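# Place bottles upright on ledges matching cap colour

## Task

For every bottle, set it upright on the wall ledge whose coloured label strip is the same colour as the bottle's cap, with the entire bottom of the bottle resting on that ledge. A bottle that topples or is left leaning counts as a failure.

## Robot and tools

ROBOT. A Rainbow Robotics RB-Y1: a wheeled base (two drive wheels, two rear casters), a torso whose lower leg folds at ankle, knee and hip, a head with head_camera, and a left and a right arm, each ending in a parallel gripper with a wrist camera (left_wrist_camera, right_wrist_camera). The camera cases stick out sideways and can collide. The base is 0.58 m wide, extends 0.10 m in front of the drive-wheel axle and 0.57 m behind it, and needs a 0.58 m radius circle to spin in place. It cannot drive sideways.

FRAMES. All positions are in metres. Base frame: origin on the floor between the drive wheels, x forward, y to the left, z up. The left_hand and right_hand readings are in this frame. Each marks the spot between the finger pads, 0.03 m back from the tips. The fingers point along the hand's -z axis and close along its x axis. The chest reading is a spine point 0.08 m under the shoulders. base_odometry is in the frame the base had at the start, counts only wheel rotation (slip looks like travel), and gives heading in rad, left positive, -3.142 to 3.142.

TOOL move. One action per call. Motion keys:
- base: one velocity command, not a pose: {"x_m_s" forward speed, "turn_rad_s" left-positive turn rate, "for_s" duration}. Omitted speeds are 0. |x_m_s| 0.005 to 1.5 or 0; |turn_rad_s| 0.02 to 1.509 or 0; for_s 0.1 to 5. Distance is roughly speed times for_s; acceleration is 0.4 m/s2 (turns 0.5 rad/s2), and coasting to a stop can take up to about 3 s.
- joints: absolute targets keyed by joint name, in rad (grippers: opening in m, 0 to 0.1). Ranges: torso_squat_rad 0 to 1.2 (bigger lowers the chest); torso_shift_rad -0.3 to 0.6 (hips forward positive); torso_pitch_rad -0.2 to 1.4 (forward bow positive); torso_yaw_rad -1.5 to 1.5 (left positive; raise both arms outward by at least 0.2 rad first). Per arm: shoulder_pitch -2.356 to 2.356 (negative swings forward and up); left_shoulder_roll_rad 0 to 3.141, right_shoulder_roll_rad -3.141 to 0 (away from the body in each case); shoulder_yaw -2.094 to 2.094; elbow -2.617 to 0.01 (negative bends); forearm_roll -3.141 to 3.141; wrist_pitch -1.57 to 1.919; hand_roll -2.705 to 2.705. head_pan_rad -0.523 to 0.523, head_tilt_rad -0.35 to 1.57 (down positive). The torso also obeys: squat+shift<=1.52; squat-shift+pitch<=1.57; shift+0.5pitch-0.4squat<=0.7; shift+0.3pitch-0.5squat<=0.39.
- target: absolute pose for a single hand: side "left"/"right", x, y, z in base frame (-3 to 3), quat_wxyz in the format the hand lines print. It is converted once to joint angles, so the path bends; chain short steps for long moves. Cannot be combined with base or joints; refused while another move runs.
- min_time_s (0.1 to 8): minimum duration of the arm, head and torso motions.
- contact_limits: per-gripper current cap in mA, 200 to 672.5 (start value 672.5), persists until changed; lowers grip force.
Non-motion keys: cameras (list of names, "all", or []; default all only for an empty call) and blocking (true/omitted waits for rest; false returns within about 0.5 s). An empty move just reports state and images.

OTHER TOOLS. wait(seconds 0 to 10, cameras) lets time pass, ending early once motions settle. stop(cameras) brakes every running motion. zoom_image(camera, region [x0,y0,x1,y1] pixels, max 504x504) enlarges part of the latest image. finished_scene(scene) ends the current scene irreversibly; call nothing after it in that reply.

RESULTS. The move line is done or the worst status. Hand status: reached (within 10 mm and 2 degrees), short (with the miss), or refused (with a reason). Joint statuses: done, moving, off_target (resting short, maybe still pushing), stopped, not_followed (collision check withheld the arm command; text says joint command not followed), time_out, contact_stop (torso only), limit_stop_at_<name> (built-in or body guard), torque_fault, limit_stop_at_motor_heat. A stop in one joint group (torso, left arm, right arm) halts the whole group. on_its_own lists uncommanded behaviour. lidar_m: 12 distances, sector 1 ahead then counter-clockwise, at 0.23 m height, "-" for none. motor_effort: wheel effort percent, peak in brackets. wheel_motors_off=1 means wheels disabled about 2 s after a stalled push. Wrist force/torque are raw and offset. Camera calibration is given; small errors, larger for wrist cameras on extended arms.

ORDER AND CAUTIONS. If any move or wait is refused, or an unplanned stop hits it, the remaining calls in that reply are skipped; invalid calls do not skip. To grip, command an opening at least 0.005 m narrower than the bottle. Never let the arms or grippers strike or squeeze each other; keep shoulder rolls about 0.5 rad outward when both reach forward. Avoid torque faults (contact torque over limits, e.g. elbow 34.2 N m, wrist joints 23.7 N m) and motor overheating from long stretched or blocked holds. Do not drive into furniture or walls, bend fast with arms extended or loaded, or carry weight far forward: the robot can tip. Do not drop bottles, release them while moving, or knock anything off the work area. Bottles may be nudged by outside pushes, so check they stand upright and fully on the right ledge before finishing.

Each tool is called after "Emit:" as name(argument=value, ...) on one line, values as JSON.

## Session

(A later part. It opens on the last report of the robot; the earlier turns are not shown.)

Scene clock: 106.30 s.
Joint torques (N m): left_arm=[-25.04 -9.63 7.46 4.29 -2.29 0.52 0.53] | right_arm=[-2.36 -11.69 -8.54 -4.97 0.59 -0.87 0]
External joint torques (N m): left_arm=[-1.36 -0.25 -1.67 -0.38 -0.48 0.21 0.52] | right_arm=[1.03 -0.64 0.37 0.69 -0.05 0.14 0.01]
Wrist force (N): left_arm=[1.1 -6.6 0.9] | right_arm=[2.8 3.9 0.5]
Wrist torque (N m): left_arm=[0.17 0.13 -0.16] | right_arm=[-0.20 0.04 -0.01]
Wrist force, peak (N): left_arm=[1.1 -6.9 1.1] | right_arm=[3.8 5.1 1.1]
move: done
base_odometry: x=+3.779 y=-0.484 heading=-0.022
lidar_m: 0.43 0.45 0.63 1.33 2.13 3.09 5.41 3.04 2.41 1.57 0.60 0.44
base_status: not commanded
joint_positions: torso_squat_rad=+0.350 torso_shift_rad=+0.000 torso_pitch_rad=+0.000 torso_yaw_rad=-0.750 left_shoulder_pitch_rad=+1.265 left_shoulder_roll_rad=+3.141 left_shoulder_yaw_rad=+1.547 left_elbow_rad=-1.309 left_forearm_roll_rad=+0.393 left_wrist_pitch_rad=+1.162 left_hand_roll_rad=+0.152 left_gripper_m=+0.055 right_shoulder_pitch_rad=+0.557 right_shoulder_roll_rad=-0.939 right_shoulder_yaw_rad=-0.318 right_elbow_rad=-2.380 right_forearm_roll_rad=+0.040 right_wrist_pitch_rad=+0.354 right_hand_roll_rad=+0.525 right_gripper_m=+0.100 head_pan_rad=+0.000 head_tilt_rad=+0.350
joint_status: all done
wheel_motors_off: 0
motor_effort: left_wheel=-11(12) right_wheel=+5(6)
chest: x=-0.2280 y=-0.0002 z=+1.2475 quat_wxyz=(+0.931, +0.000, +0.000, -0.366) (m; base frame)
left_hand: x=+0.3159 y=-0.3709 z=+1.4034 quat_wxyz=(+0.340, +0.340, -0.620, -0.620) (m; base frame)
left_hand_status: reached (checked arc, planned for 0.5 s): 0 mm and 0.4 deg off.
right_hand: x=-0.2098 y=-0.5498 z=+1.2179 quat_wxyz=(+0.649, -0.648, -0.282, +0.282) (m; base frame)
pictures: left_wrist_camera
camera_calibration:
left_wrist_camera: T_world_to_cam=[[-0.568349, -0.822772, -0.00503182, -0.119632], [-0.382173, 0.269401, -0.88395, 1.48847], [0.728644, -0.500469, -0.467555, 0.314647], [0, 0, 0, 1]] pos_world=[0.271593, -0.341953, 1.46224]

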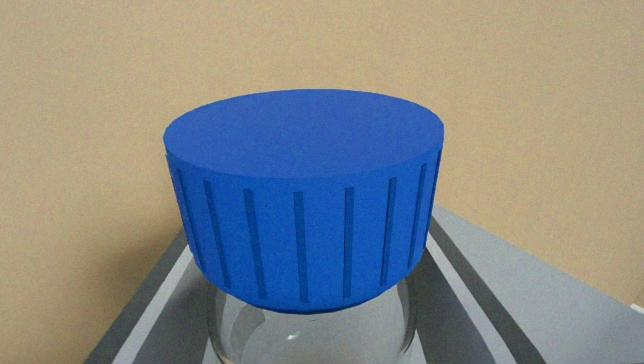

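Emit:
move(target={"side": "left", "x": 0.316, "y": -0.371, "z": 1.3995, "quat_wxyz": [0.3405, 0.3405, -0.6197, -0.6197]}, min_time_s=0.4)

Emit:
move(target={"side": "left", "x": 0.316, "y": -0.371, "z": 1.3965, "quat_wxyz": [0.3405, 0.3405, -0.6197, -0.6197]}, min_time_s=0.4, cameras=["left_wrist_camera"])

Scene clock: 107.57 s.
Joint torques (N m): left_arm=[-23.08 -9.02 10.02 3.18 -1.46 0.3 0.56] | right_arm=[-3.14 -11.64 -8.48 -5.3 0.66 -1.05 -0.17]
External joint torques (N m): left_arm=[0.63 0.35 0.84 -1.44 0.36 -0.02 0.55] | right_arm=[0.25 -0.59 0.43 0.36 0.01 -0.05 -0.16]
Wrist force (N): left_arm=[0.5 -2.3 -0.4] | right_arm=[3.5 4.6 0.5]
Wrist torque (N m): left_arm=[0.24 0.12 -0.19] | right_arm=[-0.27 0.13 0.01]
Wrist force, peak (N): left_arm=[1.2 -6.9 1.2] | right_arm=[3.4 5.0 0.7]
move: done
base_odometry: x=+3.779 y=-0.484 heading=-0.022
lidar_m: 0.42 0.45 0.63 1.33 2.14 3.10 5.41 3.02 2.40 1.58 0.60 0.45
base_status: not commanded
joint_positions: torso_squat_rad=+0.350 torso_shift_rad=+0.000 torso_pitch_rad=+0.000 torso_yaw_rad=-0.750 left_shoulder_pitch_rad=+1.274 left_shoulder_roll_rad=+3.141 left_shoulder_yaw_rad=+1.549 left_elbow_rad=-1.314 left_forearm_roll_rad=+0.382 left_wrist_pitch_rad=+1.165 left_hand_roll_rad=+0.157 left_gripper_m=+0.055 right_shoulder_pitch_rad=+0.557 right_shoulder_roll_rad=-0.939 right_shoulder_yaw_rad=-0.318 right_elbow_rad=-2.380 right_forearm_roll_rad=+0.040 right_wrist_pitch_rad=+0.354 right_hand_roll_rad=+0.525 right_gripper_m=+0.100 head_pan_rad=+0.000 head_tilt_rad=+0.350
joint_status: all done
wheel_motors_off: 0
motor_effort: left_wheel=-12(12) right_wheel=+6(6)
chest: x=-0.2280 y=-0.0002 z=+1.2475 quat_wxyz=(+0.931, +0.000, +0.000, -0.366) (m; base frame)
left_hand: x=+0.3161 y=-0.3707 z=+1.4001 quat_wxyz=(+0.339, +0.340, -0.620, -0.620) (m; base frame)
left_hand_status: reached (checked arc, planned for 0.4 s): 1 mm and 0.2 deg off.
right_hand: x=-0.2098 y=-0.5498 z=+1.2179 quat_wxyz=(+0.649, -0.648, -0.282, +0.282) (m; base frame)
pictures: none

Scene clock: 108.30 s.
Joint torques (N m): left_arm=[-15.5 -5.8 7.3 0.61 0.84 0.09 0.47] | right_arm=[-3.35 -11.44 -8.73 -5.04 0.57 -0.91 -0.31]
External joint torques (N m): left_arm=[8.22 3.55 -1.92 -3.95 2.65 -0.23 0.45] | right_arm=[0.05 -0.39 0.18 0.62 -0.08 0.09 -0.31]
Wrist force (N): left_arm=[2.1 8.1 -4.3] | right_arm=[2.9 4.3 1.0]
Wrist torque (N m): left_arm=[0.38 0.15 -0.12] | right_arm=[-0.22 0.03 -0.07]
Wrist force, peak (N): left_arm=[2.3 9.2 -4.6] | right_arm=[3.8 5.2 1.1]
move: done
base_odometry: x=+3.779 y=-0.484 heading=-0.022
lidar_m: 0.43 0.45 0.62 1.33 2.14 3.10 5.41 3.04 2.41 1.58 0.59 0.44
base_status: not commanded
joint_positions: torso_squat_rad=+0.350 torso_shift_rad=+0.000 torso_pitch_rad=+0.000 torso_yaw_rad=-0.750 left_shoulder_pitch_rad=+1.280 left_shoulder_roll_rad=+3.140 left_shoulder_yaw_rad=+1.553 left_elbow_rad=-1.318 left_forearm_roll_rad=+0.372 left_wrist_pitch_rad=+1.168 left_hand_roll_rad=+0.161 left_gripper_m=+0.055 right_shoulder_pitch_rad=+0.557 right_shoulder_roll_rad=-0.939 right_shoulder_yaw_rad=-0.318 right_elbow_rad=-2.380 right_forearm_roll_rad=+0.040 right_wrist_pitch_rad=+0.354 right_hand_roll_rad=+0.525 right_gripper_m=+0.100 head_pan_rad=+0.000 head_tilt_rad=+0.350
joint_status: all done
wheel_motors_off: 0
motor_effort: left_wheel=-11(12) right_wheel=+5(6)
chest: x=-0.2280 y=-0.0002 z=+1.2475 quat_wxyz=(+0.931, +0.000, +0.000, -0.366) (m; base frame)
left_hand: x=+0.3160 y=-0.3705 z=+1.3989 quat_wxyz=(+0.339, +0.339, -0.622, -0.619) (m; base frame)
left_hand_status: reached (checked arc, planned for 0.4 s): 2 mm and 0.3 deg off.
right_hand: x=-0.2098 y=-0.5498 z=+1.2179 quat_wxyz=(+0.648, -0.648, -0.282, +0.282) (m; base frame)
pictures: left_wrist_camera
camera_calibration:
left_wrist_camera: T_world_to_cam=[[-0.569416, -0.82204, -0.00394275, -0.12016], [-0.379755, 0.267298, -0.885629, 1.48527], [0.729076, -0.502793, -0.464378, 0.30712], [0, 0, 0, 1]] pos_world=[0.271704, -0.341369, 1.45754]

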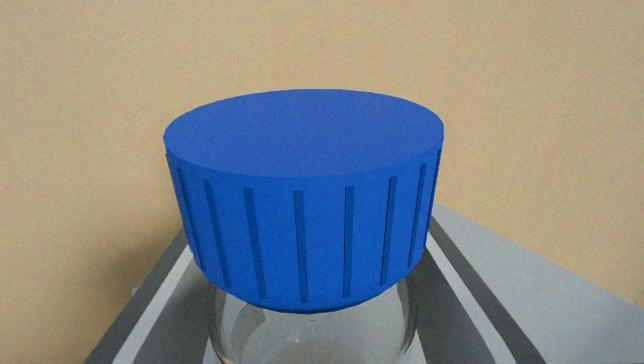

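Emit:
move(joints={"left_gripper_m": 0.1}, cameras=["left_wrist_camera"])

Emit:
move(target={"side": "left", "x": 0.257, "y": -0.334, "z": 1.404, "quat_wxyz": [0.3405, 0.3405, -0.6197, -0.6197]}, min_time_s=0.8, cameras=["left_wrist_camera"])

Emit:
move(target={"side": "left", "x": 0.19, "y": -0.291, "z": 1.41, "quat_wxyz": [0.3405, 0.3405, -0.6197, -0.6197]}, min_time_s=0.8, cameras=["head_camera", "left_wrist_camera"])

Scene clock: 110.07 s.
Joint torques (N m): left_arm=[-23.4 -8.05 7.77 3.82 -1.44 0.07 0.58] | right_arm=[-3.07 -11.53 -8.25 -5.07 0.52 -0.83 -0.16]
External joint torques (N m): left_arm=[0.33 1.3 -1.47 -0.72 0.38 -0.25 0.56] | right_arm=[0.32 -0.48 0.66 0.6 -0.13 0.18 -0.16]
Wrist force (N): left_arm=[1.2 -5.0 1.2] | right_arm=[2.7 4.7 1.0]
Wrist torque (N m): left_arm=[0.18 0.13 -0.14] | right_arm=[-0.25 -0.02 -0.07]
Wrist force, peak (N): left_arm=[2.2 8.4 -4.4] | right_arm=[3.3 5.4 0.7]
move: done
base_odometry: x=+3.779 y=-0.484 heading=-0.022
lidar_m: 0.42 0.45 0.63 1.33 2.14 3.10 5.42 3.03 2.41 1.58 0.60 0.44
base_status: not commanded
joint_positions: torso_squat_rad=+0.350 torso_shift_rad=+0.000 torso_pitch_rad=+0.000 torso_yaw_rad=-0.750 left_shoulder_pitch_rad=+1.282 left_shoulder_roll_rad=+3.141 left_shoulder_yaw_rad=+1.553 left_elbow_rad=-1.318 left_forearm_roll_rad=+0.373 left_wrist_pitch_rad=+1.168 left_hand_roll_rad=+0.161 left_gripper_m=+0.100 right_shoulder_pitch_rad=+0.557 right_shoulder_roll_rad=-0.939 right_shoulder_yaw_rad=-0.318 right_elbow_rad=-2.380 right_forearm_roll_rad=+0.040 right_wrist_pitch_rad=+0.354 right_hand_roll_rad=+0.525 right_gripper_m=+0.100 head_pan_rad=+0.000 head_tilt_rad=+0.350
joint_status: all done
wheel_motors_off: 0
motor_effort: left_wheel=-11(12) right_wheel=+5(6)
chest: x=-0.2280 y=-0.0002 z=+1.2475 quat_wxyz=(+0.931, +0.000, +0.000, -0.366) (m; base frame)
left_hand: x=+0.3160 y=-0.3706 z=+1.3972 quat_wxyz=(+0.339, +0.339, -0.621, -0.620) (m; base frame)
right_hand: x=-0.2098 y=-0.5498 z=+1.2179 quat_wxyz=(+0.648, -0.648, -0.282, +0.282) (m; base frame)
pictures: left_wrist_camera
camera_calibration:
left_wrist_camera: T_world_to_cam=[[-0.569718, -0.821828, -0.0045186, -0.119278], [-0.381483, 0.269318, -0.884273, 1.48321], [0.727937, -0.502062, -0.466949, 0.310564], [0, 0, 0, 1]] pos_world=[0.271794, -0.341559, 1.45604]

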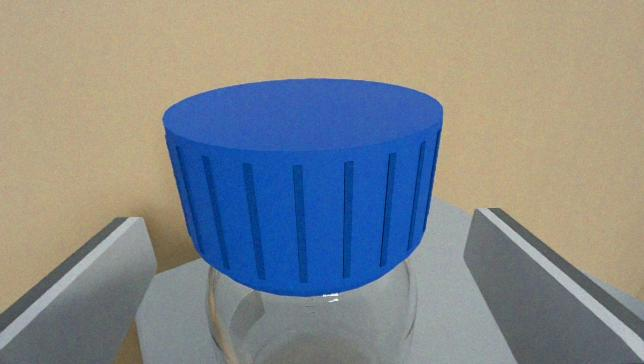

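Scene clock: 111.20 s.
Joint torques (N m): left_arm=[-21.85 -8.49 10.67 4.31 -1.69 0.11 0.47] | right_arm=[-2.85 -12.29 -7.97 -5.25 0.57 -0.99 -0.2]
External joint torques (N m): left_arm=[-0.77 0 0.85 -0.3 0.27 -0.32 0.45] | right_arm=[0.54 -1.24 0.94 0.41 -0.08 0.02 -0.2]
Wrist force (N): left_arm=[1.2 -5.3 1.1] | right_arm=[3.1 5.0 0.9]
Wrist torque (N m): left_arm=[0.23 0.16 -0.16] | right_arm=[-0.31 0.04 -0.05]
Wrist force, peak (N): left_arm=[1.4 -6.1 1.1] | right_arm=[3.9 5.4 0.2]
move: done
base_odometry: x=+3.779 y=-0.484 heading=-0.022
lidar_m: 0.43 0.45 0.63 1.32 2.13 3.10 5.42 3.02 2.40 1.58 0.60 0.45
base_status: not commanded
joint_positions: torso_squat_rad=+0.350 torso_shift_rad=+0.000 torso_pitch_rad=+0.000 torso_yaw_rad=-0.750 left_shoulder_pitch_rad=+1.216 left_shoulder_roll_rad=+3.046 left_shoulder_yaw_rad=+1.572 left_elbow_rad=-1.665 left_forearm_roll_rad=+0.416 left_wrist_pitch_rad=+1.423 left_hand_roll_rad=+0.213 left_gripper_m=+0.100 right_shoulder_pitch_rad=+0.557 right_shoulder_roll_rad=-0.939 right_shoulder_yaw_rad=-0.318 right_elbow_rad=-2.380 right_forearm_roll_rad=+0.040 right_wrist_pitch_rad=+0.354 right_hand_roll_rad=+0.525 right_gripper_m=+0.100 head_pan_rad=+0.000 head_tilt_rad=+0.350
joint_status: all done
wheel_motors_off: 0
motor_effort: left_wheel=-12(12) right_wheel=+5(6)
chest: x=-0.2280 y=-0.0002 z=+1.2475 quat_wxyz=(+0.931, +0.000, +0.000, -0.366) (m; base frame)
left_hand: x=+0.2571 y=-0.3341 z=+1.4042 quat_wxyz=(+0.340, +0.341, -0.620, -0.620) (m; base frame)
left_hand_status: reached (checked arc, planned for 0.8 s): 0 mm and 0.0 deg off.
right_hand: x=-0.2098 y=-0.5498 z=+1.2179 quat_wxyz=(+0.648, -0.648, -0.282, +0.282) (m; base frame)
pictures: left_wrist_camera
camera_calibration:
left_wrist_camera: T_world_to_cam=[[-0.56608, -0.824334, -0.00522608, -0.12358], [-0.382321, 0.26815, -0.884266, 1.4568], [0.730332, -0.498567, -0.466954, 0.3756], [0, 0, 0, 1]] pos_world=[0.212696, -0.305251, 1.46294]

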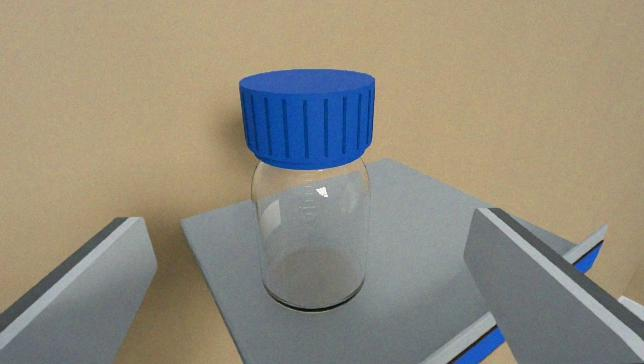

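Scene clock: 112.33 s.
Joint torques (N m): left_arm=[-18.5 -7.77 10.13 4.47 -1.84 0.3 0.54] | right_arm=[-2.71 -11.64 -8.29 -5.11 0.79 -0.87 -0.12]
External joint torques (N m): left_arm=[-0.38 -0.05 0.77 -0.2 0.12 -0.25 0.53] | right_arm=[0.69 -0.59 0.62 0.55 0.14 0.14 -0.11]
Wrist force (N): left_arm=[1.3 -5.0 1.0] | right_arm=[3.3 4.0 0.0]
Wrist torque (N m): left_arm=[0.18 0.16 -0.15] | right_arm=[-0.23 0.06 -0.02]
Wrist force, peak (N): left_arm=[1.3 -6.1 0.7] | right_arm=[4.8 4.6 0.2]
move: done
base_odometry: x=+3.779 y=-0.484 heading=-0.022
lidar_m: 0.42 0.45 0.63 1.32 2.13 3.09 5.41 3.02 2.41 1.58 0.60 0.44
base_status: not commanded
joint_positions: torso_squat_rad=+0.350 torso_shift_rad=+0.000 torso_pitch_rad=+0.000 torso_yaw_rad=-0.750 left_shoulder_pitch_rad=+1.138 left_shoulder_roll_rad=+3.004 left_shoulder_yaw_rad=+1.618 left_elbow_rad=-1.970 left_forearm_roll_rad=+0.504 left_wrist_pitch_rad=+1.687 left_hand_roll_rad=+0.274 left_gripper_m=+0.100 right_shoulder_pitch_rad=+0.557 right_shoulder_roll_rad=-0.939 right_shoulder_yaw_rad=-0.318 right_elbow_rad=-2.380 right_forearm_roll_rad=+0.040 right_wrist_pitch_rad=+0.354 right_hand_roll_rad=+0.525 right_gripper_m=+0.100 head_pan_rad=+0.000 head_tilt_rad=+0.350
joint_status: all done
wheel_motors_off: 0
motor_effort: left_wheel=-11(12) right_wheel=+6(6)
chest: x=-0.2280 y=-0.0002 z=+1.2475 quat_wxyz=(+0.931, +0.000, +0.000, -0.366) (m; base frame)
left_hand: x=+0.1901 y=-0.2911 z=+1.4101 quat_wxyz=(+0.340, +0.341, -0.620, -0.620) (m; base frame)
left_hand_status: reached (checked arc, planned for 0.8 s): 0 mm and 0.0 deg off.
right_hand: x=-0.2098 y=-0.5498 z=+1.2179 quat_wxyz=(+0.648, -0.648, -0.282, +0.282) (m; base frame)
pictures: head_camera, left_wrist_camera
camera_calibration:
head_camera: T_world_to_cam=[[-0.701623, -0.712143, 0.02403, -0.189587], [-0.235644, 0.200072, -0.951022, 1.38825], [0.672456, -0.672921, -0.308188, 0.521373], [0, 0, 0, 1]] pos_world=[-0.156486, -0.061921, 1.48549]
left_wrist_camera: T_world_to_cam=[[-0.566234, -0.824227, -0.00528509, -0.125893], [-0.382249, 0.268271, -0.88426, 1.42497], [0.730249, -0.498678, -0.466964, 0.44877], [0, 0, 0, 1]] pos_world=[0.145696, -0.262251, 1.46894]

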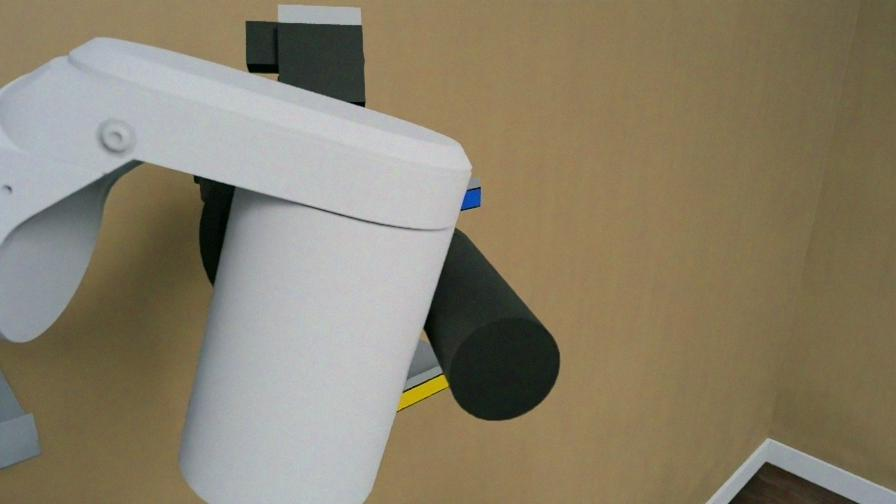

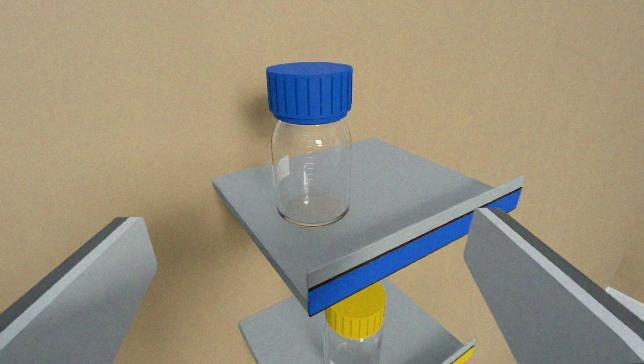

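Emit:
move(joints={"left_shoulder_pitch_rad": 0.753, "left_shoulder_roll_rad": 1.531, "left_shoulder_yaw_rad": 1.303, "left_elbow_rad": -2.474, "left_forearm_roll_rad": 0.848, "left_wrist_pitch_rad": 0.793, "left_hand_roll_rad": -0.442}, min_time_s=1.0)

Emit:
move(joints={"torso_yaw_rad": 0.0, "head_pan_rad": 0.5, "head_tilt_rad": 0.35}, min_time_s=1.0, cameras=["head_camera", "left_wrist_camera"])

Scene clock: 114.83 s.
Joint torques (N m): left_arm=[-5.26 9.58 7.12 4.38 -1.41 -0.78 0.55] | right_arm=[-3.14 -11.87 -8.77 -5.14 0.44 -0.87 -0.12]
External joint torques (N m): left_arm=[-0.28 1.14 -1.49 0.03 -0.2 0.09 0.54] | right_arm=[0.25 -0.82 0.14 0.52 -0.21 0.13 -0.11]
Wrist force (N): left_arm=[0.8 -5.1 1.2] | right_arm=[2.9 4.2 0.7]
Wrist torque (N m): left_arm=[0.19 0.11 -0.02] | right_arm=[-0.27 0.02 -0.04]
Wrist force, peak (N): left_arm=[2.5 -5.8 1.0] | right_arm=[3.1 5.5 0.9]
move: done
base_odometry: x=+3.779 y=-0.484 heading=-0.022
lidar_m: 0.42 0.45 0.62 1.32 2.13 3.09 5.41 3.03 2.41 1.58 0.61 0.44
base_status: not commanded
joint_positions: torso_squat_rad=+0.350 torso_shift_rad=+0.000 torso_pitch_rad=+0.000 torso_yaw_rad=-0.750 left_shoulder_pitch_rad=+0.753 left_shoulder_roll_rad=+1.531 left_shoulder_yaw_rad=+1.303 left_elbow_rad=-2.474 left_forearm_roll_rad=+0.848 left_wrist_pitch_rad=+0.793 left_hand_roll_rad=-0.442 left_gripper_m=+0.100 right_shoulder_pitch_rad=+0.557 right_shoulder_roll_rad=-0.939 right_shoulder_yaw_rad=-0.318 right_elbow_rad=-2.380 right_forearm_roll_rad=+0.040 right_wrist_pitch_rad=+0.354 right_hand_roll_rad=+0.525 right_gripper_m=+0.100 head_pan_rad=+0.000 head_tilt_rad=+0.350
joint_status: all done
wheel_motors_off: 0
motor_effort: left_wheel=-11(12) right_wheel=+5(6)
chest: x=-0.2280 y=-0.0001 z=+1.2475 quat_wxyz=(+0.931, +0.000, +0.000, -0.366) (m; base frame)
left_hand: x=+0.2869 y=-0.0019 z=+1.4548 quat_wxyz=(+0.282, +0.282, -0.649, -0.648) (m; base frame)
right_hand: x=-0.2098 y=-0.5498 z=+1.2179 quat_wxyz=(+0.648, -0.648, -0.282, +0.282) (m; base frame)
pictures: none

Scene clock: 116.17 s.
Joint torques (N m): left_arm=[-4.98 10.14 7.17 3.9 -1.29 -1.05 0.65] | right_arm=[-2.85 -11.57 -8.02 -5.17 0.44 -0.95 -0.08]
External joint torques (N m): left_arm=[-0.01 1.71 -1.44 -0.47 -0.08 -0.18 0.63] | right_arm=[0.55 -0.52 0.89 0.5 -0.21 0.05 -0.07]
Wrist force (N): left_arm=[1.0 -5.1 1.1] | right_arm=[3.3 4.5 0.0]
Wrist torque (N m): left_arm=[0.18 0.13 -0.03] | right_arm=[-0.23 0.07 -0.07]
Wrist force, peak (N): left_arm=[0.0 -5.4 1.7] | right_arm=[4.6 4.9 -0.1]
move: done
base_odometry: x=+3.779 y=-0.484 heading=-0.022
lidar_m: 0.43 0.45 0.63 1.33 2.13 3.10 5.41 3.03 2.42 1.58 0.61 0.45
base_status: not commanded
joint_positions: torso_squat_rad=+0.350 torso_shift_rad=+0.000 torso_pitch_rad=+0.000 torso_yaw_rad=+0.000 left_shoulder_pitch_rad=+0.753 left_shoulder_roll_rad=+1.531 left_shoulder_yaw_rad=+1.303 left_elbow_rad=-2.474 left_forearm_roll_rad=+0.848 left_wrist_pitch_rad=+0.793 left_hand_roll_rad=-0.442 left_gripper_m=+0.100 right_shoulder_pitch_rad=+0.557 right_shoulder_roll_rad=-0.939 right_shoulder_yaw_rad=-0.318 right_elbow_rad=-2.380 right_forearm_roll_rad=+0.040 right_wrist_pitch_rad=+0.354 right_hand_roll_rad=+0.525 right_gripper_m=+0.100 head_pan_rad=+0.500 head_tilt_rad=+0.350
joint_status: all done
wheel_motors_off: 0
motor_effort: left_wheel=-8(16) right_wheel=+1(10)
chest: x=-0.2280 y=-0.0002 z=+1.2475 quat_wxyz=(+1.000, +0.000, +0.000, +0.000) (m; base frame)
left_hand: x=+0.1498 y=+0.3496 z=+1.4551 quat_wxyz=(+0.499, +0.501, -0.501, -0.499) (m; base frame)
right_hand: x=+0.1600 y=-0.3898 z=+1.2181 quat_wxyz=(+0.500, -0.500, -0.500, +0.500) (m; base frame)
pictures: head_camera, left_wrist_camera
camera_calibration:
head_camera: T_world_to_cam=[[0.454645, -0.890351, 0.0239568, 0.0635811], [-0.26348, -0.160138, -0.95128, 1.38119], [0.850809, 0.426182, -0.307395, 0.563488], [0, 0, 0, 1]] pos_world=[-0.144412, 0.0376428, 1.48559]
left_wrist_camera: T_world_to_cam=[[-0.0358358, -0.999343, -0.00548859, 0.361744], [-0.464389, 0.0215153, -0.88537, 1.37762], [0.884906, -0.0291791, -0.464854, 0.628276], [0, 0, 0, 1]] pos_world=[0.0967483, 0.350199, 1.51374]

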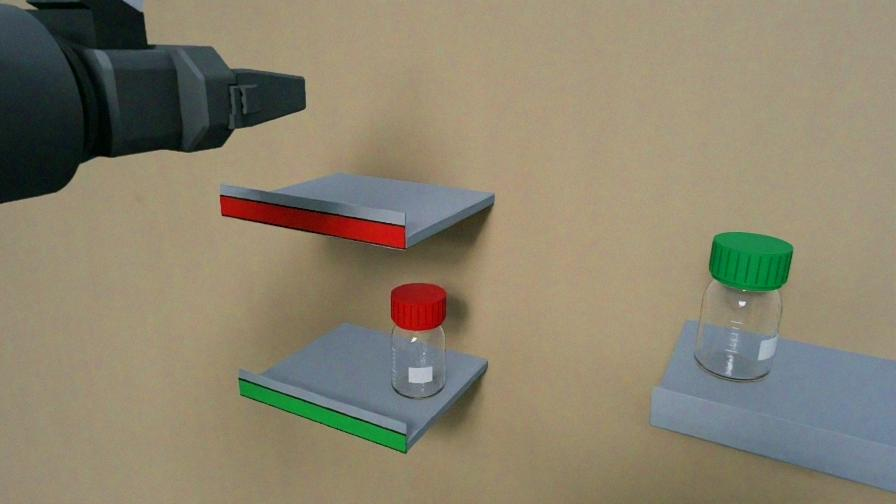

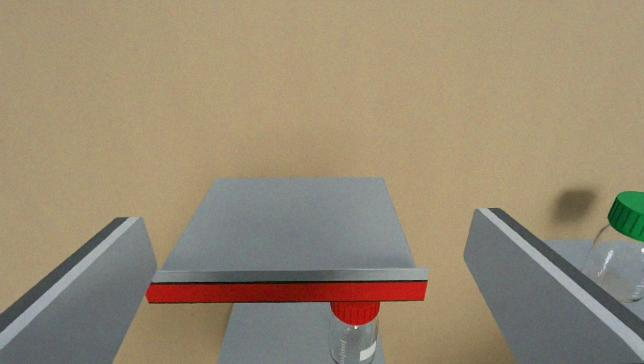

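Emit:
move(target={"side": "left", "x": 0.14, "y": 0.325, "z": 1.33, "quat_wxyz": [0.5, 0.5, -0.5, -0.5]}, min_time_s=0.9)

Emit:
move(target={"side": "left", "x": 0.17, "y": 0.304, "z": 1.208, "quat_wxyz": [0.5, 0.5, -0.5, -0.5]}, min_time_s=0.9, cameras=["head_camera", "left_wrist_camera"])

Scene clock: 119.60 s.
Joint torques (N m): left_arm=[-4.24 9.3 8.31 -0.71 -0.65 -0.55 0.43] | right_arm=[-2.45 -11.89 -8.38 -5.24 0.65 -0.82 0.01]
External joint torques (N m): left_arm=[-0.6 0.68 -0.51 -0.3 0.15 0.1 0.42] | right_arm=[0.95 -0.85 0.53 0.43 0 0.19 0.01]
Wrist force (N): left_arm=[1.1 -5.0 1.1] | right_arm=[2.9 4.1 -0.1]
Wrist torque (N m): left_arm=[0.15 0.12 -0.16] | right_arm=[-0.17 -0.01 -0.05]
Wrist force, peak (N): left_arm=[1.0 -6.2 0.7] | right_arm=[3.3 5.6 1.2]
move: short
base_odometry: x=+3.779 y=-0.484 heading=-0.022
lidar_m: 0.43 0.45 0.62 1.33 2.13 3.09 5.41 3.03 2.41 1.58 0.60 0.44
base_status: not commanded
joint_positions: torso_squat_rad=+0.350 torso_shift_rad=+0.000 torso_pitch_rad=+0.000 torso_yaw_rad=+0.000 left_shoulder_pitch_rad=+0.749 left_shoulder_roll_rad=+1.286 left_shoulder_yaw_rad=+0.768 left_elbow_rad=-2.617 left_forearm_roll_rad=+0.278 left_wrist_pitch_rad=+0.493 left_hand_roll_rad=-0.322 left_gripper_m=+0.100 right_shoulder_pitch_rad=+0.557 right_shoulder_roll_rad=-0.939 right_shoulder_yaw_rad=-0.318 right_elbow_rad=-2.380 right_forearm_roll_rad=+0.040 right_wrist_pitch_rad=+0.354 right_hand_roll_rad=+0.525 right_gripper_m=+0.100 head_pan_rad=+0.500 head_tilt_rad=+0.350
joint_status: all done
wheel_motors_off: 0
motor_effort: left_wheel=-9(10) right_wheel=+3(4)
chest: x=-0.2280 y=-0.0002 z=+1.2475 quat_wxyz=(+1.000, +0.000, +0.000, +0.000) (m; base frame)
left_hand: x=+0.1407 y=+0.3255 z=+1.3301 quat_wxyz=(+0.462, +0.460, -0.535, -0.537) (m; base frame)
left_hand_status: short (checked arc, as near as the solve gets, planned for 0.9 s): 1 mm and 8.6 deg off. The place is met; only the turn is off.
right_hand: x=+0.1600 y=-0.3899 z=+1.2181 quat_wxyz=(+0.500, -0.500, -0.500, +0.500) (m; base frame)
pictures: none

Scene clock: 121.00 s.
Joint torques (N m): left_arm=[-5.87 10.08 7.31 -6.42 -1.07 -0.86 0.15] | right_arm=[-2.97 -11.66 -8.3 -4.99 0.57 -0.91 -0.02]
External joint torques (N m): left_arm=[-0.12 0.99 -0.5 0.42 0.09 -0.2 0.13] | right_arm=[0.43 -0.61 0.6 0.68 -0.08 0.09 -0.01]
Wrist force (N): left_arm=[0.9 -5.0 0.8] | right_arm=[3.0 4.7 0.4]
Wrist torque (N m): left_arm=[0.16 0.12 -0.02] | right_arm=[-0.24 0.04 -0.10]
Wrist force, peak (N): left_arm=[0.9 -6.6 0.6] | right_arm=[3.3 5.1 0.9]
move: done
base_odometry: x=+3.779 y=-0.484 heading=-0.022
lidar_m: 0.43 0.45 0.63 1.33 2.13 3.10 5.41 3.03 2.40 1.57 0.60 0.44
base_status: not commanded
joint_positions: torso_squat_rad=+0.350 torso_shift_rad=+0.000 torso_pitch_rad=+0.000 torso_yaw_rad=+0.000 left_shoulder_pitch_rad=+0.335 left_shoulder_roll_rad=+0.977 left_shoulder_yaw_rad=-0.072 left_elbow_rad=-2.523 left_forearm_roll_rad=-0.404 left_wrist_pitch_rad=+0.715 left_hand_roll_rad=-0.328 left_gripper_m=+0.100 right_shoulder_pitch_rad=+0.557 right_shoulder_roll_rad=-0.939 right_shoulder_yaw_rad=-0.318 right_elbow_rad=-2.380 right_forearm_roll_rad=+0.040 right_wrist_pitch_rad=+0.354 right_hand_roll_rad=+0.525 right_gripper_m=+0.100 head_pan_rad=+0.500 head_tilt_rad=+0.350
joint_status: all done
wheel_motors_off: 0
motor_effort: left_wheel=-9(10) right_wheel=+4(4)
chest: x=-0.2280 y=-0.0002 z=+1.2475 quat_wxyz=(+1.000, +0.000, +0.000, +0.000) (m; base frame)
left_hand: x=+0.1699 y=+0.3037 z=+1.2081 quat_wxyz=(+0.500, +0.499, -0.499, -0.501) (m; base frame)
left_hand_status: reached (checked arc, planned for 1.1 s): 0 mm and 0.2 deg off.
right_hand: x=+0.1600 y=-0.3899 z=+1.2181 quat_wxyz=(+0.500, -0.500, -0.500, +0.500) (m; base frame)
pictures: head_camera, left_wrist_camera
camera_calibration:
head_camera: T_world_to_cam=[[0.454544, -0.890403, 0.0239002, 0.0635183], [-0.263534, -0.160066, -0.951278, 1.38119], [0.850846, 0.426099, -0.307408, 0.563473], [0, 0, 0, 1]] pos_world=[-0.144311, 0.037543, 1.48559]
left_wrist_camera: T_world_to_cam=[[-0.036896, -0.999305, -0.00531642, 0.315144], [-0.46918, 0.0220197, -0.882828, 1.16683], [0.882331, -0.0300785, -0.469666, 0.500897], [0, 0, 0, 1]] pos_world=[0.117124, 0.304298, 1.26704]

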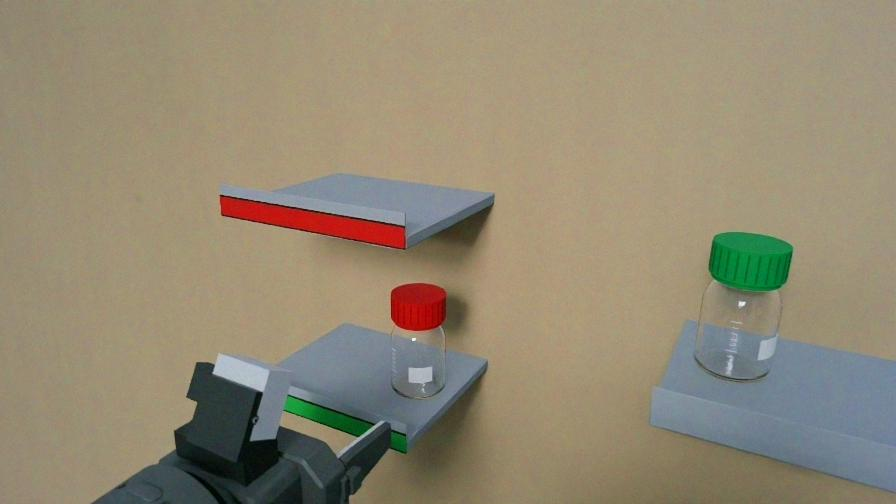

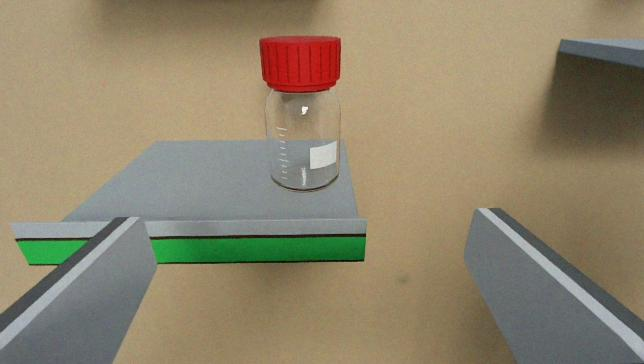

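Emit:
move(target={"side": "left", "x": 0.27, "y": 0.310, "z": 1.206, "quat_wxyz": [0.5, 0.5, -0.5, -0.5]}, min_time_s=0.8, cameras=["left_wrist_camera"])

Scene clock: 123.07 s.
Joint torques (N m): left_arm=[-11.65 11.1 7.88 -6.13 -1.21 -0.87 0.12] | right_arm=[-2.4 -11.54 -8.45 -5.05 0.6 -0.8 -0.26]
External joint torques (N m): left_arm=[0.2 0.28 -1.83 0.15 -0.13 -0.15 0.11] | right_arm=[1 -0.49 0.46 0.62 -0.05 0.2 -0.25]
Wrist force (N): left_arm=[1.2 -5.0 1.0] | right_arm=[3.1 3.6 1.1]
Wrist torque (N m): left_arm=[0.18 0.15 -0.04] | right_arm=[-0.10 0.04 -0.10]
Wrist force, peak (N): left_arm=[1.3 -6.1 0.9] | right_arm=[4.2 5.0 -0.2]
move: done
base_odometry: x=+3.779 y=-0.484 heading=-0.022
lidar_m: 0.43 0.45 0.63 1.33 2.13 3.09 5.41 3.04 2.42 1.57 0.60 0.44
base_status: not commanded
joint_positions: torso_squat_rad=+0.350 torso_shift_rad=+0.000 torso_pitch_rad=+0.000 torso_yaw_rad=+0.000 left_shoulder_pitch_rad=-0.081 left_shoulder_roll_rad=+0.959 left_shoulder_yaw_rad=-0.230 left_elbow_rad=-2.154 left_forearm_roll_rad=-0.299 left_wrist_pitch_rad=+0.672 left_hand_roll_rad=-0.361 left_gripper_m=+0.100 right_shoulder_pitch_rad=+0.557 right_shoulder_roll_rad=-0.939 right_shoulder_yaw_rad=-0.318 right_elbow_rad=-2.380 right_forearm_roll_rad=+0.040 right_wrist_pitch_rad=+0.354 right_hand_roll_rad=+0.525 right_gripper_m=+0.100 head_pan_rad=+0.500 head_tilt_rad=+0.350
joint_status: all done
wheel_motors_off: 0
motor_effort: left_wheel=-10(10) right_wheel=+4(5)
chest: x=-0.2280 y=-0.0002 z=+1.2475 quat_wxyz=(+1.000, +0.000, +0.000, +0.000) (m; base frame)
left_hand: x=+0.2700 y=+0.3100 z=+1.2064 quat_wxyz=(+0.500, +0.500, -0.500, -0.500) (m; base frame)
left_hand_status: reached (checked arc, planned for 0.8 s): 0 mm and 0.0 deg off.
right_hand: x=+0.1600 y=-0.3899 z=+1.2181 quat_wxyz=(+0.500, -0.500, -0.500, +0.500) (m; base frame)
pictures: left_wrist_camera
camera_calibration:
left_wrist_camera: T_world_to_cam=[[-0.0360225, -0.999337, -0.00532391, 0.32495], [-0.466167, 0.0215154, -0.884435, 1.21348], [0.883963, -0.0293778, -0.466632, 0.407538], [0, 0, 0, 1]] pos_world=[0.217139, 0.310598, 1.26514]

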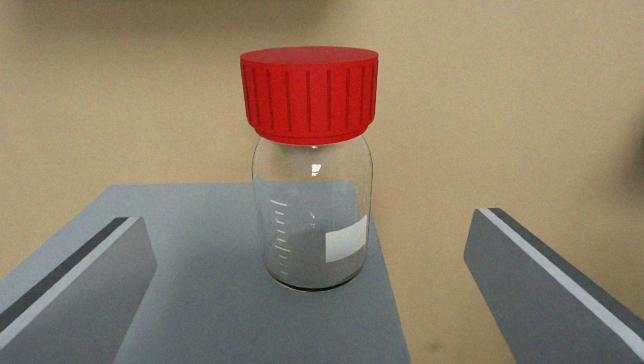

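Emit:
move(target={"side": "left", "x": 0.343, "y": 0.310, "z": 1.204, "quat_wxyz": [0.5, 0.5, -0.5, -0.5]}, min_time_s=0.8, cameras=["left_wrist_camera"])

Emit:
move(joints={"left_gripper_m": 0.046}, cameras=["head_camera", "left_wrist_camera"])

Scene clock: 124.60 s.
Joint torques (N m): left_arm=[-16.12 11.51 8.41 -5.82 -0.96 -0.8 0.05] | right_arm=[-2.05 -11.17 -7.72 -5.14 0.48 -1.09 -0.01]
External joint torques (N m): left_arm=[-0.03 0.22 -1.76 0.59 -0.05 -0.02 0.04] | right_arm=[1.35 -0.13 1.19 0.53 -0.17 -0.09 0]
Wrist force (N): left_arm=[1.3 -5.1 0.9] | right_arm=[2.8 4.8 0.9]
Wrist torque (N m): left_arm=[0.20 0.15 -0.03] | right_arm=[-0.22 0.02 -0.08]
Wrist force, peak (N): left_arm=[1.5 -5.7 1.3] | right_arm=[3.5 5.6 1.1]
move: done
base_odometry: x=+3.779 y=-0.484 heading=-0.022
lidar_m: 0.43 0.44 0.63 1.33 2.12 3.10 5.42 3.03 2.40 1.57 0.60 0.45
base_status: not commanded
joint_positions: torso_squat_rad=+0.350 torso_shift_rad=+0.000 torso_pitch_rad=+0.000 torso_yaw_rad=+0.000 left_shoulder_pitch_rad=-0.343 left_shoulder_roll_rad=+0.883 left_shoulder_yaw_rad=-0.328 left_elbow_rad=-1.834 left_forearm_roll_rad=-0.262 left_wrist_pitch_rad=+0.576 left_hand_roll_rad=-0.396 left_gripper_m=+0.100 right_shoulder_pitch_rad=+0.557 right_shoulder_roll_rad=-0.939 right_shoulder_yaw_rad=-0.318 right_elbow_rad=-2.380 right_forearm_roll_rad=+0.040 right_wrist_pitch_rad=+0.354 right_hand_roll_rad=+0.525 right_gripper_m=+0.100 head_pan_rad=+0.500 head_tilt_rad=+0.350
joint_status: all done
wheel_motors_off: 0
motor_effort: left_wheel=-10(10) right_wheel=+4(5)
chest: x=-0.2280 y=-0.0002 z=+1.2475 quat_wxyz=(+1.000, +0.000, +0.000, +0.000) (m; base frame)
left_hand: x=+0.3429 y=+0.3100 z=+1.2045 quat_wxyz=(+0.500, +0.500, -0.500, -0.500) (m; base frame)
left_hand_status: reached (checked arc, planned for 0.8 s): 1 mm and 0.0 deg off.
right_hand: x=+0.1600 y=-0.3899 z=+1.2181 quat_wxyz=(+0.500, -0.500, -0.500, +0.500) (m; base frame)
pictures: left_wrist_camera
camera_calibration:
left_wrist_camera: T_world_to_cam=[[-0.0359788, -0.999339, -0.00523066, 0.327432], [-0.46629, 0.0214165, -0.884373, 1.24572], [0.8839, -0.0293797, -0.466752, 0.34247], [0, 0, 0, 1]] pos_world=[0.289938, 0.310598, 1.26324]

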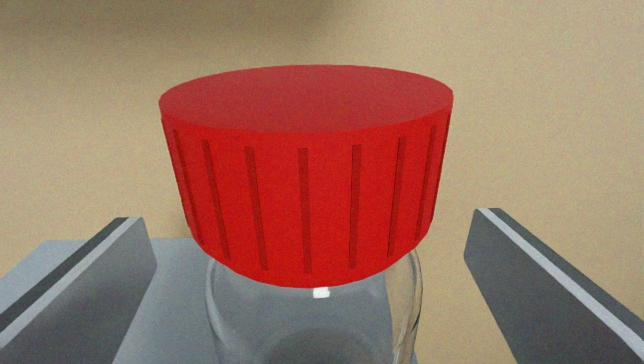

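Scene clock: 125.70 s.
Joint torques (N m): left_arm=[-16.13 11.49 8.74 -6 -0.9 -0.75 0.06] | right_arm=[-2.46 -11.66 -8.1 -5.17 0.62 -0.94 0.13]
External joint torques (N m): left_arm=[-0.04 0.2 -1.42 0.4 0.01 0.04 0.05] | right_arm=[0.94 -0.61 0.81 0.5 -0.03 0.06 0.14]
Wrist force (N): left_arm=[1.8 -5.0 1.1] | right_arm=[2.9 4.4 1.1]
Wrist torque (N m): left_arm=[0.19 0.16 -0.04] | right_arm=[-0.24 0.04 -0.06]
Wrist force, peak (N): left_arm=[1.2 -5.6 0.8] | right_arm=[3.9 4.9 0.8]
move: off_target
base_odometry: x=+3.779 y=-0.484 heading=-0.022
lidar_m: 0.43 0.45 0.63 1.32 2.13 3.09 5.41 3.03 2.41 1.58 0.60 0.45
base_status: not commanded
joint_positions: torso_squat_rad=+0.350 torso_shift_rad=+0.000 torso_pitch_rad=+0.000 torso_yaw_rad=+0.000 left_shoulder_pitch_rad=-0.343 left_shoulder_roll_rad=+0.883 left_shoulder_yaw_rad=-0.328 left_elbow_rad=-1.834 left_forearm_roll_rad=-0.262 left_wrist_pitch_rad=+0.576 left_hand_roll_rad=-0.396 left_gripper_m=+0.055 right_shoulder_pitch_rad=+0.557 right_shoulder_roll_rad=-0.939 right_shoulder_yaw_rad=-0.318 right_elbow_rad=-2.380 right_forearm_roll_rad=+0.040 right_wrist_pitch_rad=+0.354 right_hand_roll_rad=+0.525 right_gripper_m=+0.100 head_pan_rad=+0.500 head_tilt_rad=+0.350
joint_status: left_gripper_m off_target (ended at +0.055, target +0.046)
wheel_motors_off: 0
motor_effort: left_wheel=-10(10) right_wheel=+4(5)
chest: x=-0.2280 y=-0.0002 z=+1.2475 quat_wxyz=(+1.000, +0.000, +0.000, +0.000) (m; base frame)
left_hand: x=+0.3429 y=+0.3100 z=+1.2045 quat_wxyz=(+0.500, +0.500, -0.500, -0.500) (m; base frame)
right_hand: x=+0.1600 y=-0.3899 z=+1.2181 quat_wxyz=(+0.500, -0.500, -0.500, +0.500) (m; base frame)
pictures: head_camera, left_wrist_camera
camera_calibration:
head_camera: T_world_to_cam=[[0.454544, -0.890403, 0.0239002, 0.0635183], [-0.263534, -0.160066, -0.951278, 1.38119], [0.850846, 0.426099, -0.307408, 0.563473], [0, 0, 0, 1]] pos_world=[-0.144311, 0.037543, 1.48559]
left_wrist_camera: T_world_to_cam=[[-0.0359788, -0.999339, -0.00523066, 0.327432], [-0.46629, 0.0214165, -0.884373, 1.24572], [0.8839, -0.0293797, -0.466752, 0.34247], [0, 0, 0, 1]] pos_world=[0.289938, 0.310598, 1.26324]

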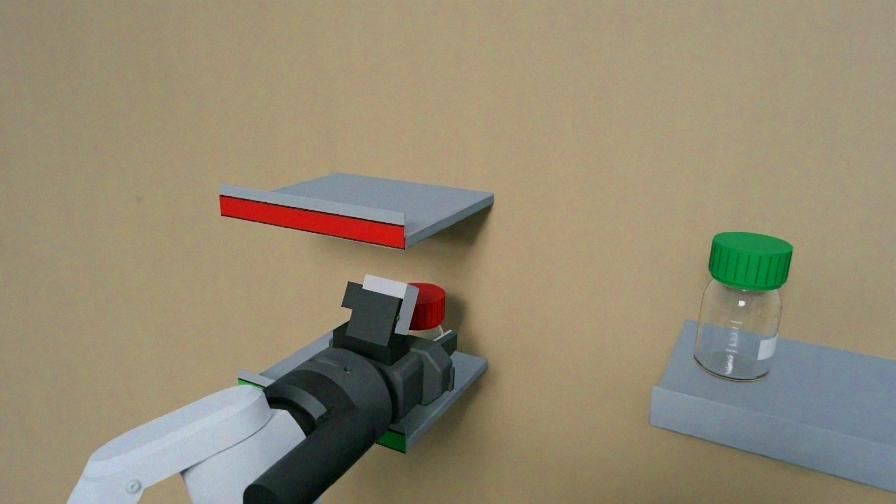

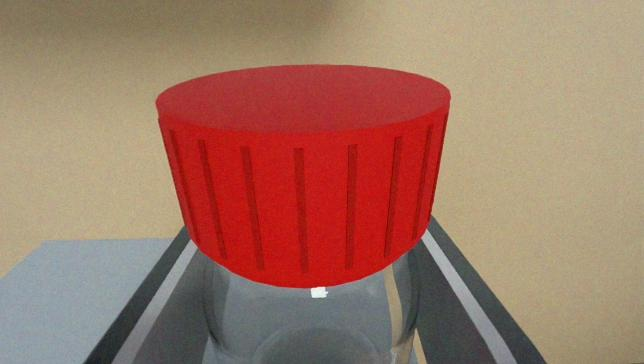

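Emit:
move(target={"side": "left", "x": 0.308, "y": 0.311, "z": 1.219, "quat_wxyz": [0.5, 0.5, -0.5, -0.5]}, min_time_s=0.6)

Emit:
move(target={"side": "left", "x": 0.29, "y": 0.313, "z": 1.242, "quat_wxyz": [0.5, 0.5, -0.5, -0.5]}, min_time_s=0.6, cameras=["head_camera", "left_wrist_camera"])

Emit:
move(target={"side": "left", "x": 0.17, "y": 0.35, "z": 1.28, "quat_wxyz": [0.5, 0.5, -0.5, -0.5]}, min_time_s=0.9)

Emit:
move(target={"side": "left", "x": 0.18, "y": 0.37, "z": 1.435, "quat_wxyz": [0.5, 0.5, -0.5, -0.5]}, min_time_s=1.2, cameras=["head_camera", "left_wrist_camera"])

Scene clock: 127.77 s.
Joint torques (N m): left_arm=[-15.69 12.63 11.85 -6.92 -1.27 -1.01 0.47] | right_arm=[-2.52 -11.18 -8.52 -5.17 0.7 -0.94 -0.06]
External joint torques (N m): left_arm=[-1.49 1.26 1.58 -1 -0.22 -0.23 0.45] | right_arm=[0.88 -0.13 0.39 0.5 0.05 0.06 -0.06]
Wrist force (N): left_arm=[1.1 -6.4 1.2] | right_arm=[3.5 4.6 0.4]
Wrist torque (N m): left_arm=[0.14 0.13 -0.14] | right_arm=[-0.25 0.08 -0.06]
Wrist force, peak (N): left_arm=[0.8 -7.5 1.1] | right_arm=[3.1 5.8 0.5]
move: done
base_odometry: x=+3.779 y=-0.484 heading=-0.022
lidar_m: 0.43 0.45 0.62 1.33 2.13 3.09 5.41 3.03 2.41 1.58 0.61 0.45
base_status: not commanded
joint_positions: torso_squat_rad=+0.350 torso_shift_rad=+0.000 torso_pitch_rad=+0.000 torso_yaw_rad=+0.000 left_shoulder_pitch_rad=-0.243 left_shoulder_roll_rad=+0.957 left_shoulder_yaw_rad=-0.281 left_elbow_rad=-2.014 left_forearm_roll_rad=-0.227 left_wrist_pitch_rad=+0.655 left_hand_roll_rad=-0.390 left_gripper_m=+0.055 right_shoulder_pitch_rad=+0.557 right_shoulder_roll_rad=-0.939 right_shoulder_yaw_rad=-0.318 right_elbow_rad=-2.380 right_forearm_roll_rad=+0.040 right_wrist_pitch_rad=+0.354 right_hand_roll_rad=+0.525 right_gripper_m=+0.100 head_pan_rad=+0.500 head_tilt_rad=+0.350
joint_status: all done
wheel_motors_off: 0
motor_effort: left_wheel=-10(10) right_wheel=+4(5)
chest: x=-0.2280 y=-0.0002 z=+1.2475 quat_wxyz=(+1.000, +0.000, +0.000, +0.000) (m; base frame)
left_hand: x=+0.3084 y=+0.3107 z=+1.2187 quat_wxyz=(+0.500, +0.500, -0.500, -0.500) (m; base frame)
left_hand_status: reached (checked arc, planned for 0.6 s): 1 mm and 0.0 deg off.
right_hand: x=+0.1600 y=-0.3899 z=+1.2181 quat_wxyz=(+0.500, -0.500, -0.500, +0.500) (m; base frame)
pictures: none

Scene clock: 128.70 s.
Joint torques (N m): left_arm=[-14.03 13.34 12.06 -6.03 -1.35 -1.03 0.26] | right_arm=[-2.67 -11.43 -8 -5.31 0.61 -0.79 -0.07]
External joint torques (N m): left_arm=[-0.72 1.65 1.64 -0.87 -0.21 -0.25 0.25] | right_arm=[0.73 -0.39 0.91 0.36 -0.04 0.22 -0.06]
Wrist force (N): left_arm=[0.7 -6.7 1.4] | right_arm=[2.8 4.9 0.6]
Wrist torque (N m): left_arm=[0.18 0.09 -0.09] | right_arm=[-0.34 0.01 -0.04]
Wrist force, peak (N): left_arm=[0.7 -6.9 1.3] | right_arm=[3.5 5.7 -0.1]
move: done
base_odometry: x=+3.779 y=-0.484 heading=-0.022
lidar_m: 0.42 0.45 0.62 1.33 2.13 3.10 5.41 3.03 2.41 1.57 0.60 0.45
base_status: not commanded
joint_positions: torso_squat_rad=+0.350 torso_shift_rad=+0.000 torso_pitch_rad=+0.000 torso_yaw_rad=+0.000 left_shoulder_pitch_rad=-0.209 left_shoulder_roll_rad=+1.034 left_shoulder_yaw_rad=-0.238 left_elbow_rad=-2.122 left_forearm_roll_rad=-0.156 left_wrist_pitch_rad=+0.720 left_hand_roll_rad=-0.391 left_gripper_m=+0.055 right_shoulder_pitch_rad=+0.557 right_shoulder_roll_rad=-0.939 right_shoulder_yaw_rad=-0.318 right_elbow_rad=-2.380 right_forearm_roll_rad=+0.040 right_wrist_pitch_rad=+0.354 right_hand_roll_rad=+0.525 right_gripper_m=+0.100 head_pan_rad=+0.500 head_tilt_rad=+0.350
joint_status: all done
wheel_motors_off: 0
motor_effort: left_wheel=-10(10) right_wheel=+4(5)
chest: x=-0.2280 y=-0.0002 z=+1.2475 quat_wxyz=(+1.000, +0.000, +0.000, +0.000) (m; base frame)
left_hand: x=+0.2901 y=+0.3128 z=+1.2419 quat_wxyz=(+0.500, +0.500, -0.500, -0.500) (m; base frame)
left_hand_status: reached (checked arc, planned for 0.6 s): 0 mm and 0.0 deg off.
right_hand: x=+0.1600 y=-0.3899 z=+1.2181 quat_wxyz=(+0.500, -0.500, -0.500, +0.500) (m; base frame)
pictures: head_camera, left_wrist_camera
camera_calibration:
head_camera: T_world_to_cam=[[0.454532, -0.890411, 0.0238579, 0.0635796], [-0.263554, -0.160026, -0.951279, 1.38119], [0.850847, 0.426099, -0.307408, 0.563473], [0, 0, 0, 1]] pos_world=[-0.144311, 0.0375429, 1.48559]
left_wrist_camera: T_world_to_cam=[[-0.0362527, -0.999329, -0.00529445, 0.328674], [-0.466793, 0.0216178, -0.884102, 1.25387], [0.883623, -0.0295797, -0.467263, 0.407385], [0, 0, 0, 1]] pos_world=[0.237236, 0.313398, 1.30064]

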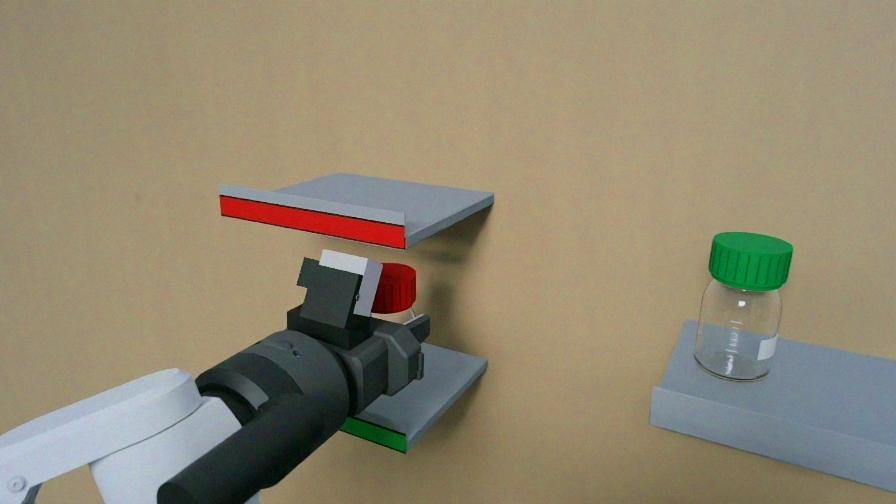

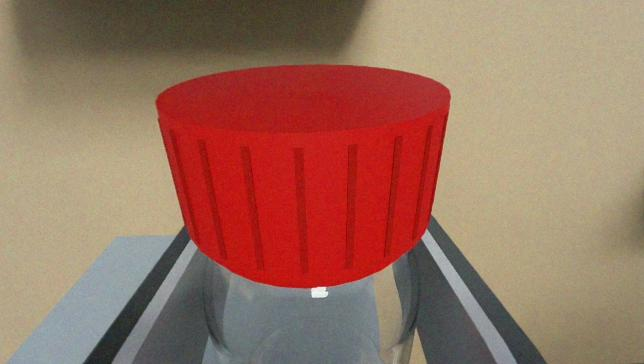

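Scene clock: 130.17 s.
Joint torques (N m): left_arm=[-6.74 12.02 9.97 -3.27 -1.3 -0.44 0.13] | right_arm=[-2.27 -11.44 -7.98 -5.28 0.58 -0.95 -0.15]
External joint torques (N m): left_arm=[-1.22 1.51 0.61 -0.32 -0.14 -0.06 0.12] | right_arm=[1.14 -0.39 0.93 0.39 -0.07 0.06 -0.15]
Wrist force (N): left_arm=[1.0 -6.6 1.2] | right_arm=[3.4 4.6 0.2]
Wrist torque (N m): left_arm=[0.18 0.13 -0.17] | right_arm=[-0.27 0.08 -0.07]
Wrist force, peak (N): left_arm=[0.1 -7.9 1.1] | right_arm=[3.2 5.4 0.3]
move: done
base_odometry: x=+3.779 y=-0.484 heading=-0.022
lidar_m: 0.43 0.45 0.63 1.33 2.13 3.09 5.41 3.03 2.41 1.58 0.60 0.44
base_status: not commanded
joint_positions: torso_squat_rad=+0.350 torso_shift_rad=+0.000 torso_pitch_rad=+0.000 torso_yaw_rad=+0.000 left_shoulder_pitch_rad=+0.499 left_shoulder_roll_rad=+1.257 left_shoulder_yaw_rad=+0.335 left_elbow_rad=-2.543 left_forearm_roll_rad=-0.110 left_wrist_pitch_rad=+0.677 left_hand_roll_rad=-0.186 left_gripper_m=+0.055 right_shoulder_pitch_rad=+0.557 right_shoulder_roll_rad=-0.939 right_shoulder_yaw_rad=-0.318 right_elbow_rad=-2.380 right_forearm_roll_rad=+0.040 right_wrist_pitch_rad=+0.354 right_hand_roll_rad=+0.525 right_gripper_m=+0.100 head_pan_rad=+0.500 head_tilt_rad=+0.350
joint_status: all done
wheel_motors_off: 0
motor_effort: left_wheel=-10(10) right_wheel=+5(5)
chest: x=-0.2280 y=-0.0002 z=+1.2475 quat_wxyz=(+1.000, +0.000, +0.000, +0.000) (m; base frame)
left_hand: x=+0.1700 y=+0.3499 z=+1.2800 quat_wxyz=(+0.500, +0.501, -0.499, -0.499) (m; base frame)
left_hand_status: reached (checked arc, planned for 1.0 s): 0 mm and 0.1 deg off.
right_hand: x=+0.1600 y=-0.3899 z=+1.2181 quat_wxyz=(+0.500, -0.500, -0.500, +0.500) (m; base frame)
pictures: none

Scene clock: 131.70 s.
Joint torques (N m): left_arm=[-6.42 11.17 10.48 3.98 -1.48 -0.94 0.28] | right_arm=[-2.75 -11.77 -7.77 -5.1 0.59 -1.14 -0.06]
External joint torques (N m): left_arm=[-0.06 1.25 0.73 0.88 -0.39 -0.08 0.26] | right_arm=[0.65 -0.72 1.14 0.57 -0.06 -0.13 -0.05]
Wrist force (N): left_arm=[1.1 -6.4 0.9] | right_arm=[3.1 5.0 0.6]
Wrist torque (N m): left_arm=[0.17 0.13 -0.01] | right_arm=[-0.31 0.03 -0.05]
Wrist force, peak (N): left_arm=[1.4 -7.6 0.8] | right_arm=[4.1 5.2 0.3]
move: done
base_odometry: x=+3.779 y=-0.484 heading=-0.022
lidar_m: 0.42 0.45 0.63 1.33 2.14 3.09 5.41 3.03 2.40 1.58 0.60 0.44
base_status: not commanded
joint_positions: torso_squat_rad=+0.350 torso_shift_rad=+0.000 torso_pitch_rad=+0.000 torso_yaw_rad=+0.000 left_shoulder_pitch_rad=+0.639 left_shoulder_roll_rad=+1.544 left_shoulder_yaw_rad=+1.056 left_elbow_rad=-2.382 left_forearm_roll_rad=+0.715 left_wrist_pitch_rad=+0.702 left_hand_roll_rad=-0.436 left_gripper_m=+0.055 right_shoulder_pitch_rad=+0.557 right_shoulder_roll_rad=-0.939 right_shoulder_yaw_rad=-0.318 right_elbow_rad=-2.380 right_forearm_roll_rad=+0.040 right_wrist_pitch_rad=+0.354 right_hand_roll_rad=+0.525 right_gripper_m=+0.100 head_pan_rad=+0.500 head_tilt_rad=+0.350
joint_status: all done
wheel_motors_off: 0
motor_effort: left_wheel=-10(10) right_wheel=+4(5)
chest: x=-0.2280 y=-0.0002 z=+1.2475 quat_wxyz=(+1.000, +0.000, +0.000, +0.000) (m; base frame)
left_hand: x=+0.1800 y=+0.3697 z=+1.4351 quat_wxyz=(+0.500, +0.501, -0.501, -0.499) (m; base frame)
left_hand_status: reached (checked arc, planned for 1.2 s): 0 mm and 0.2 deg off.
right_hand: x=+0.1600 y=-0.3899 z=+1.2181 quat_wxyz=(+0.500, -0.500, -0.500, +0.500) (m; base frame)
pictures: head_camera, left_wrist_camera
camera_calibration:
head_camera: T_world_to_cam=[[0.454532, -0.890411, 0.0238579, 0.0635796], [-0.263554, -0.160026, -0.951279, 1.38119], [0.850847, 0.426099, -0.307408, 0.563473], [0, 0, 0, 1]] pos_world=[-0.144311, 0.0375429, 1.48559]
left_wrist_camera: T_world_to_cam=[[-0.0352436, -0.999368, -0.00455445, 0.381339], [-0.464553, 0.0204175, -0.88531, 1.37384], [0.884844, -0.0290858, -0.464979, 0.593001], [0, 0, 0, 1]] pos_world=[0.126947, 0.370295, 1.49374]

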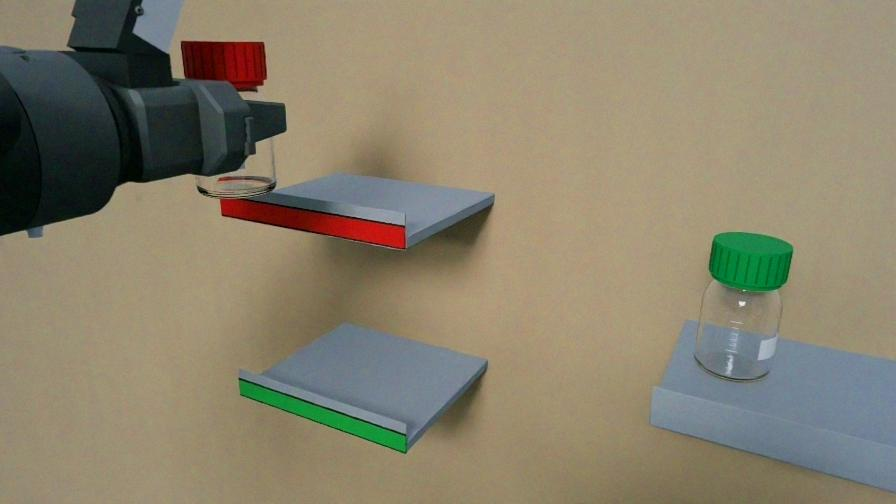

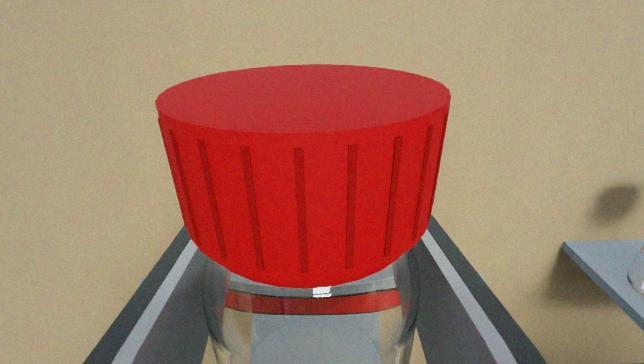

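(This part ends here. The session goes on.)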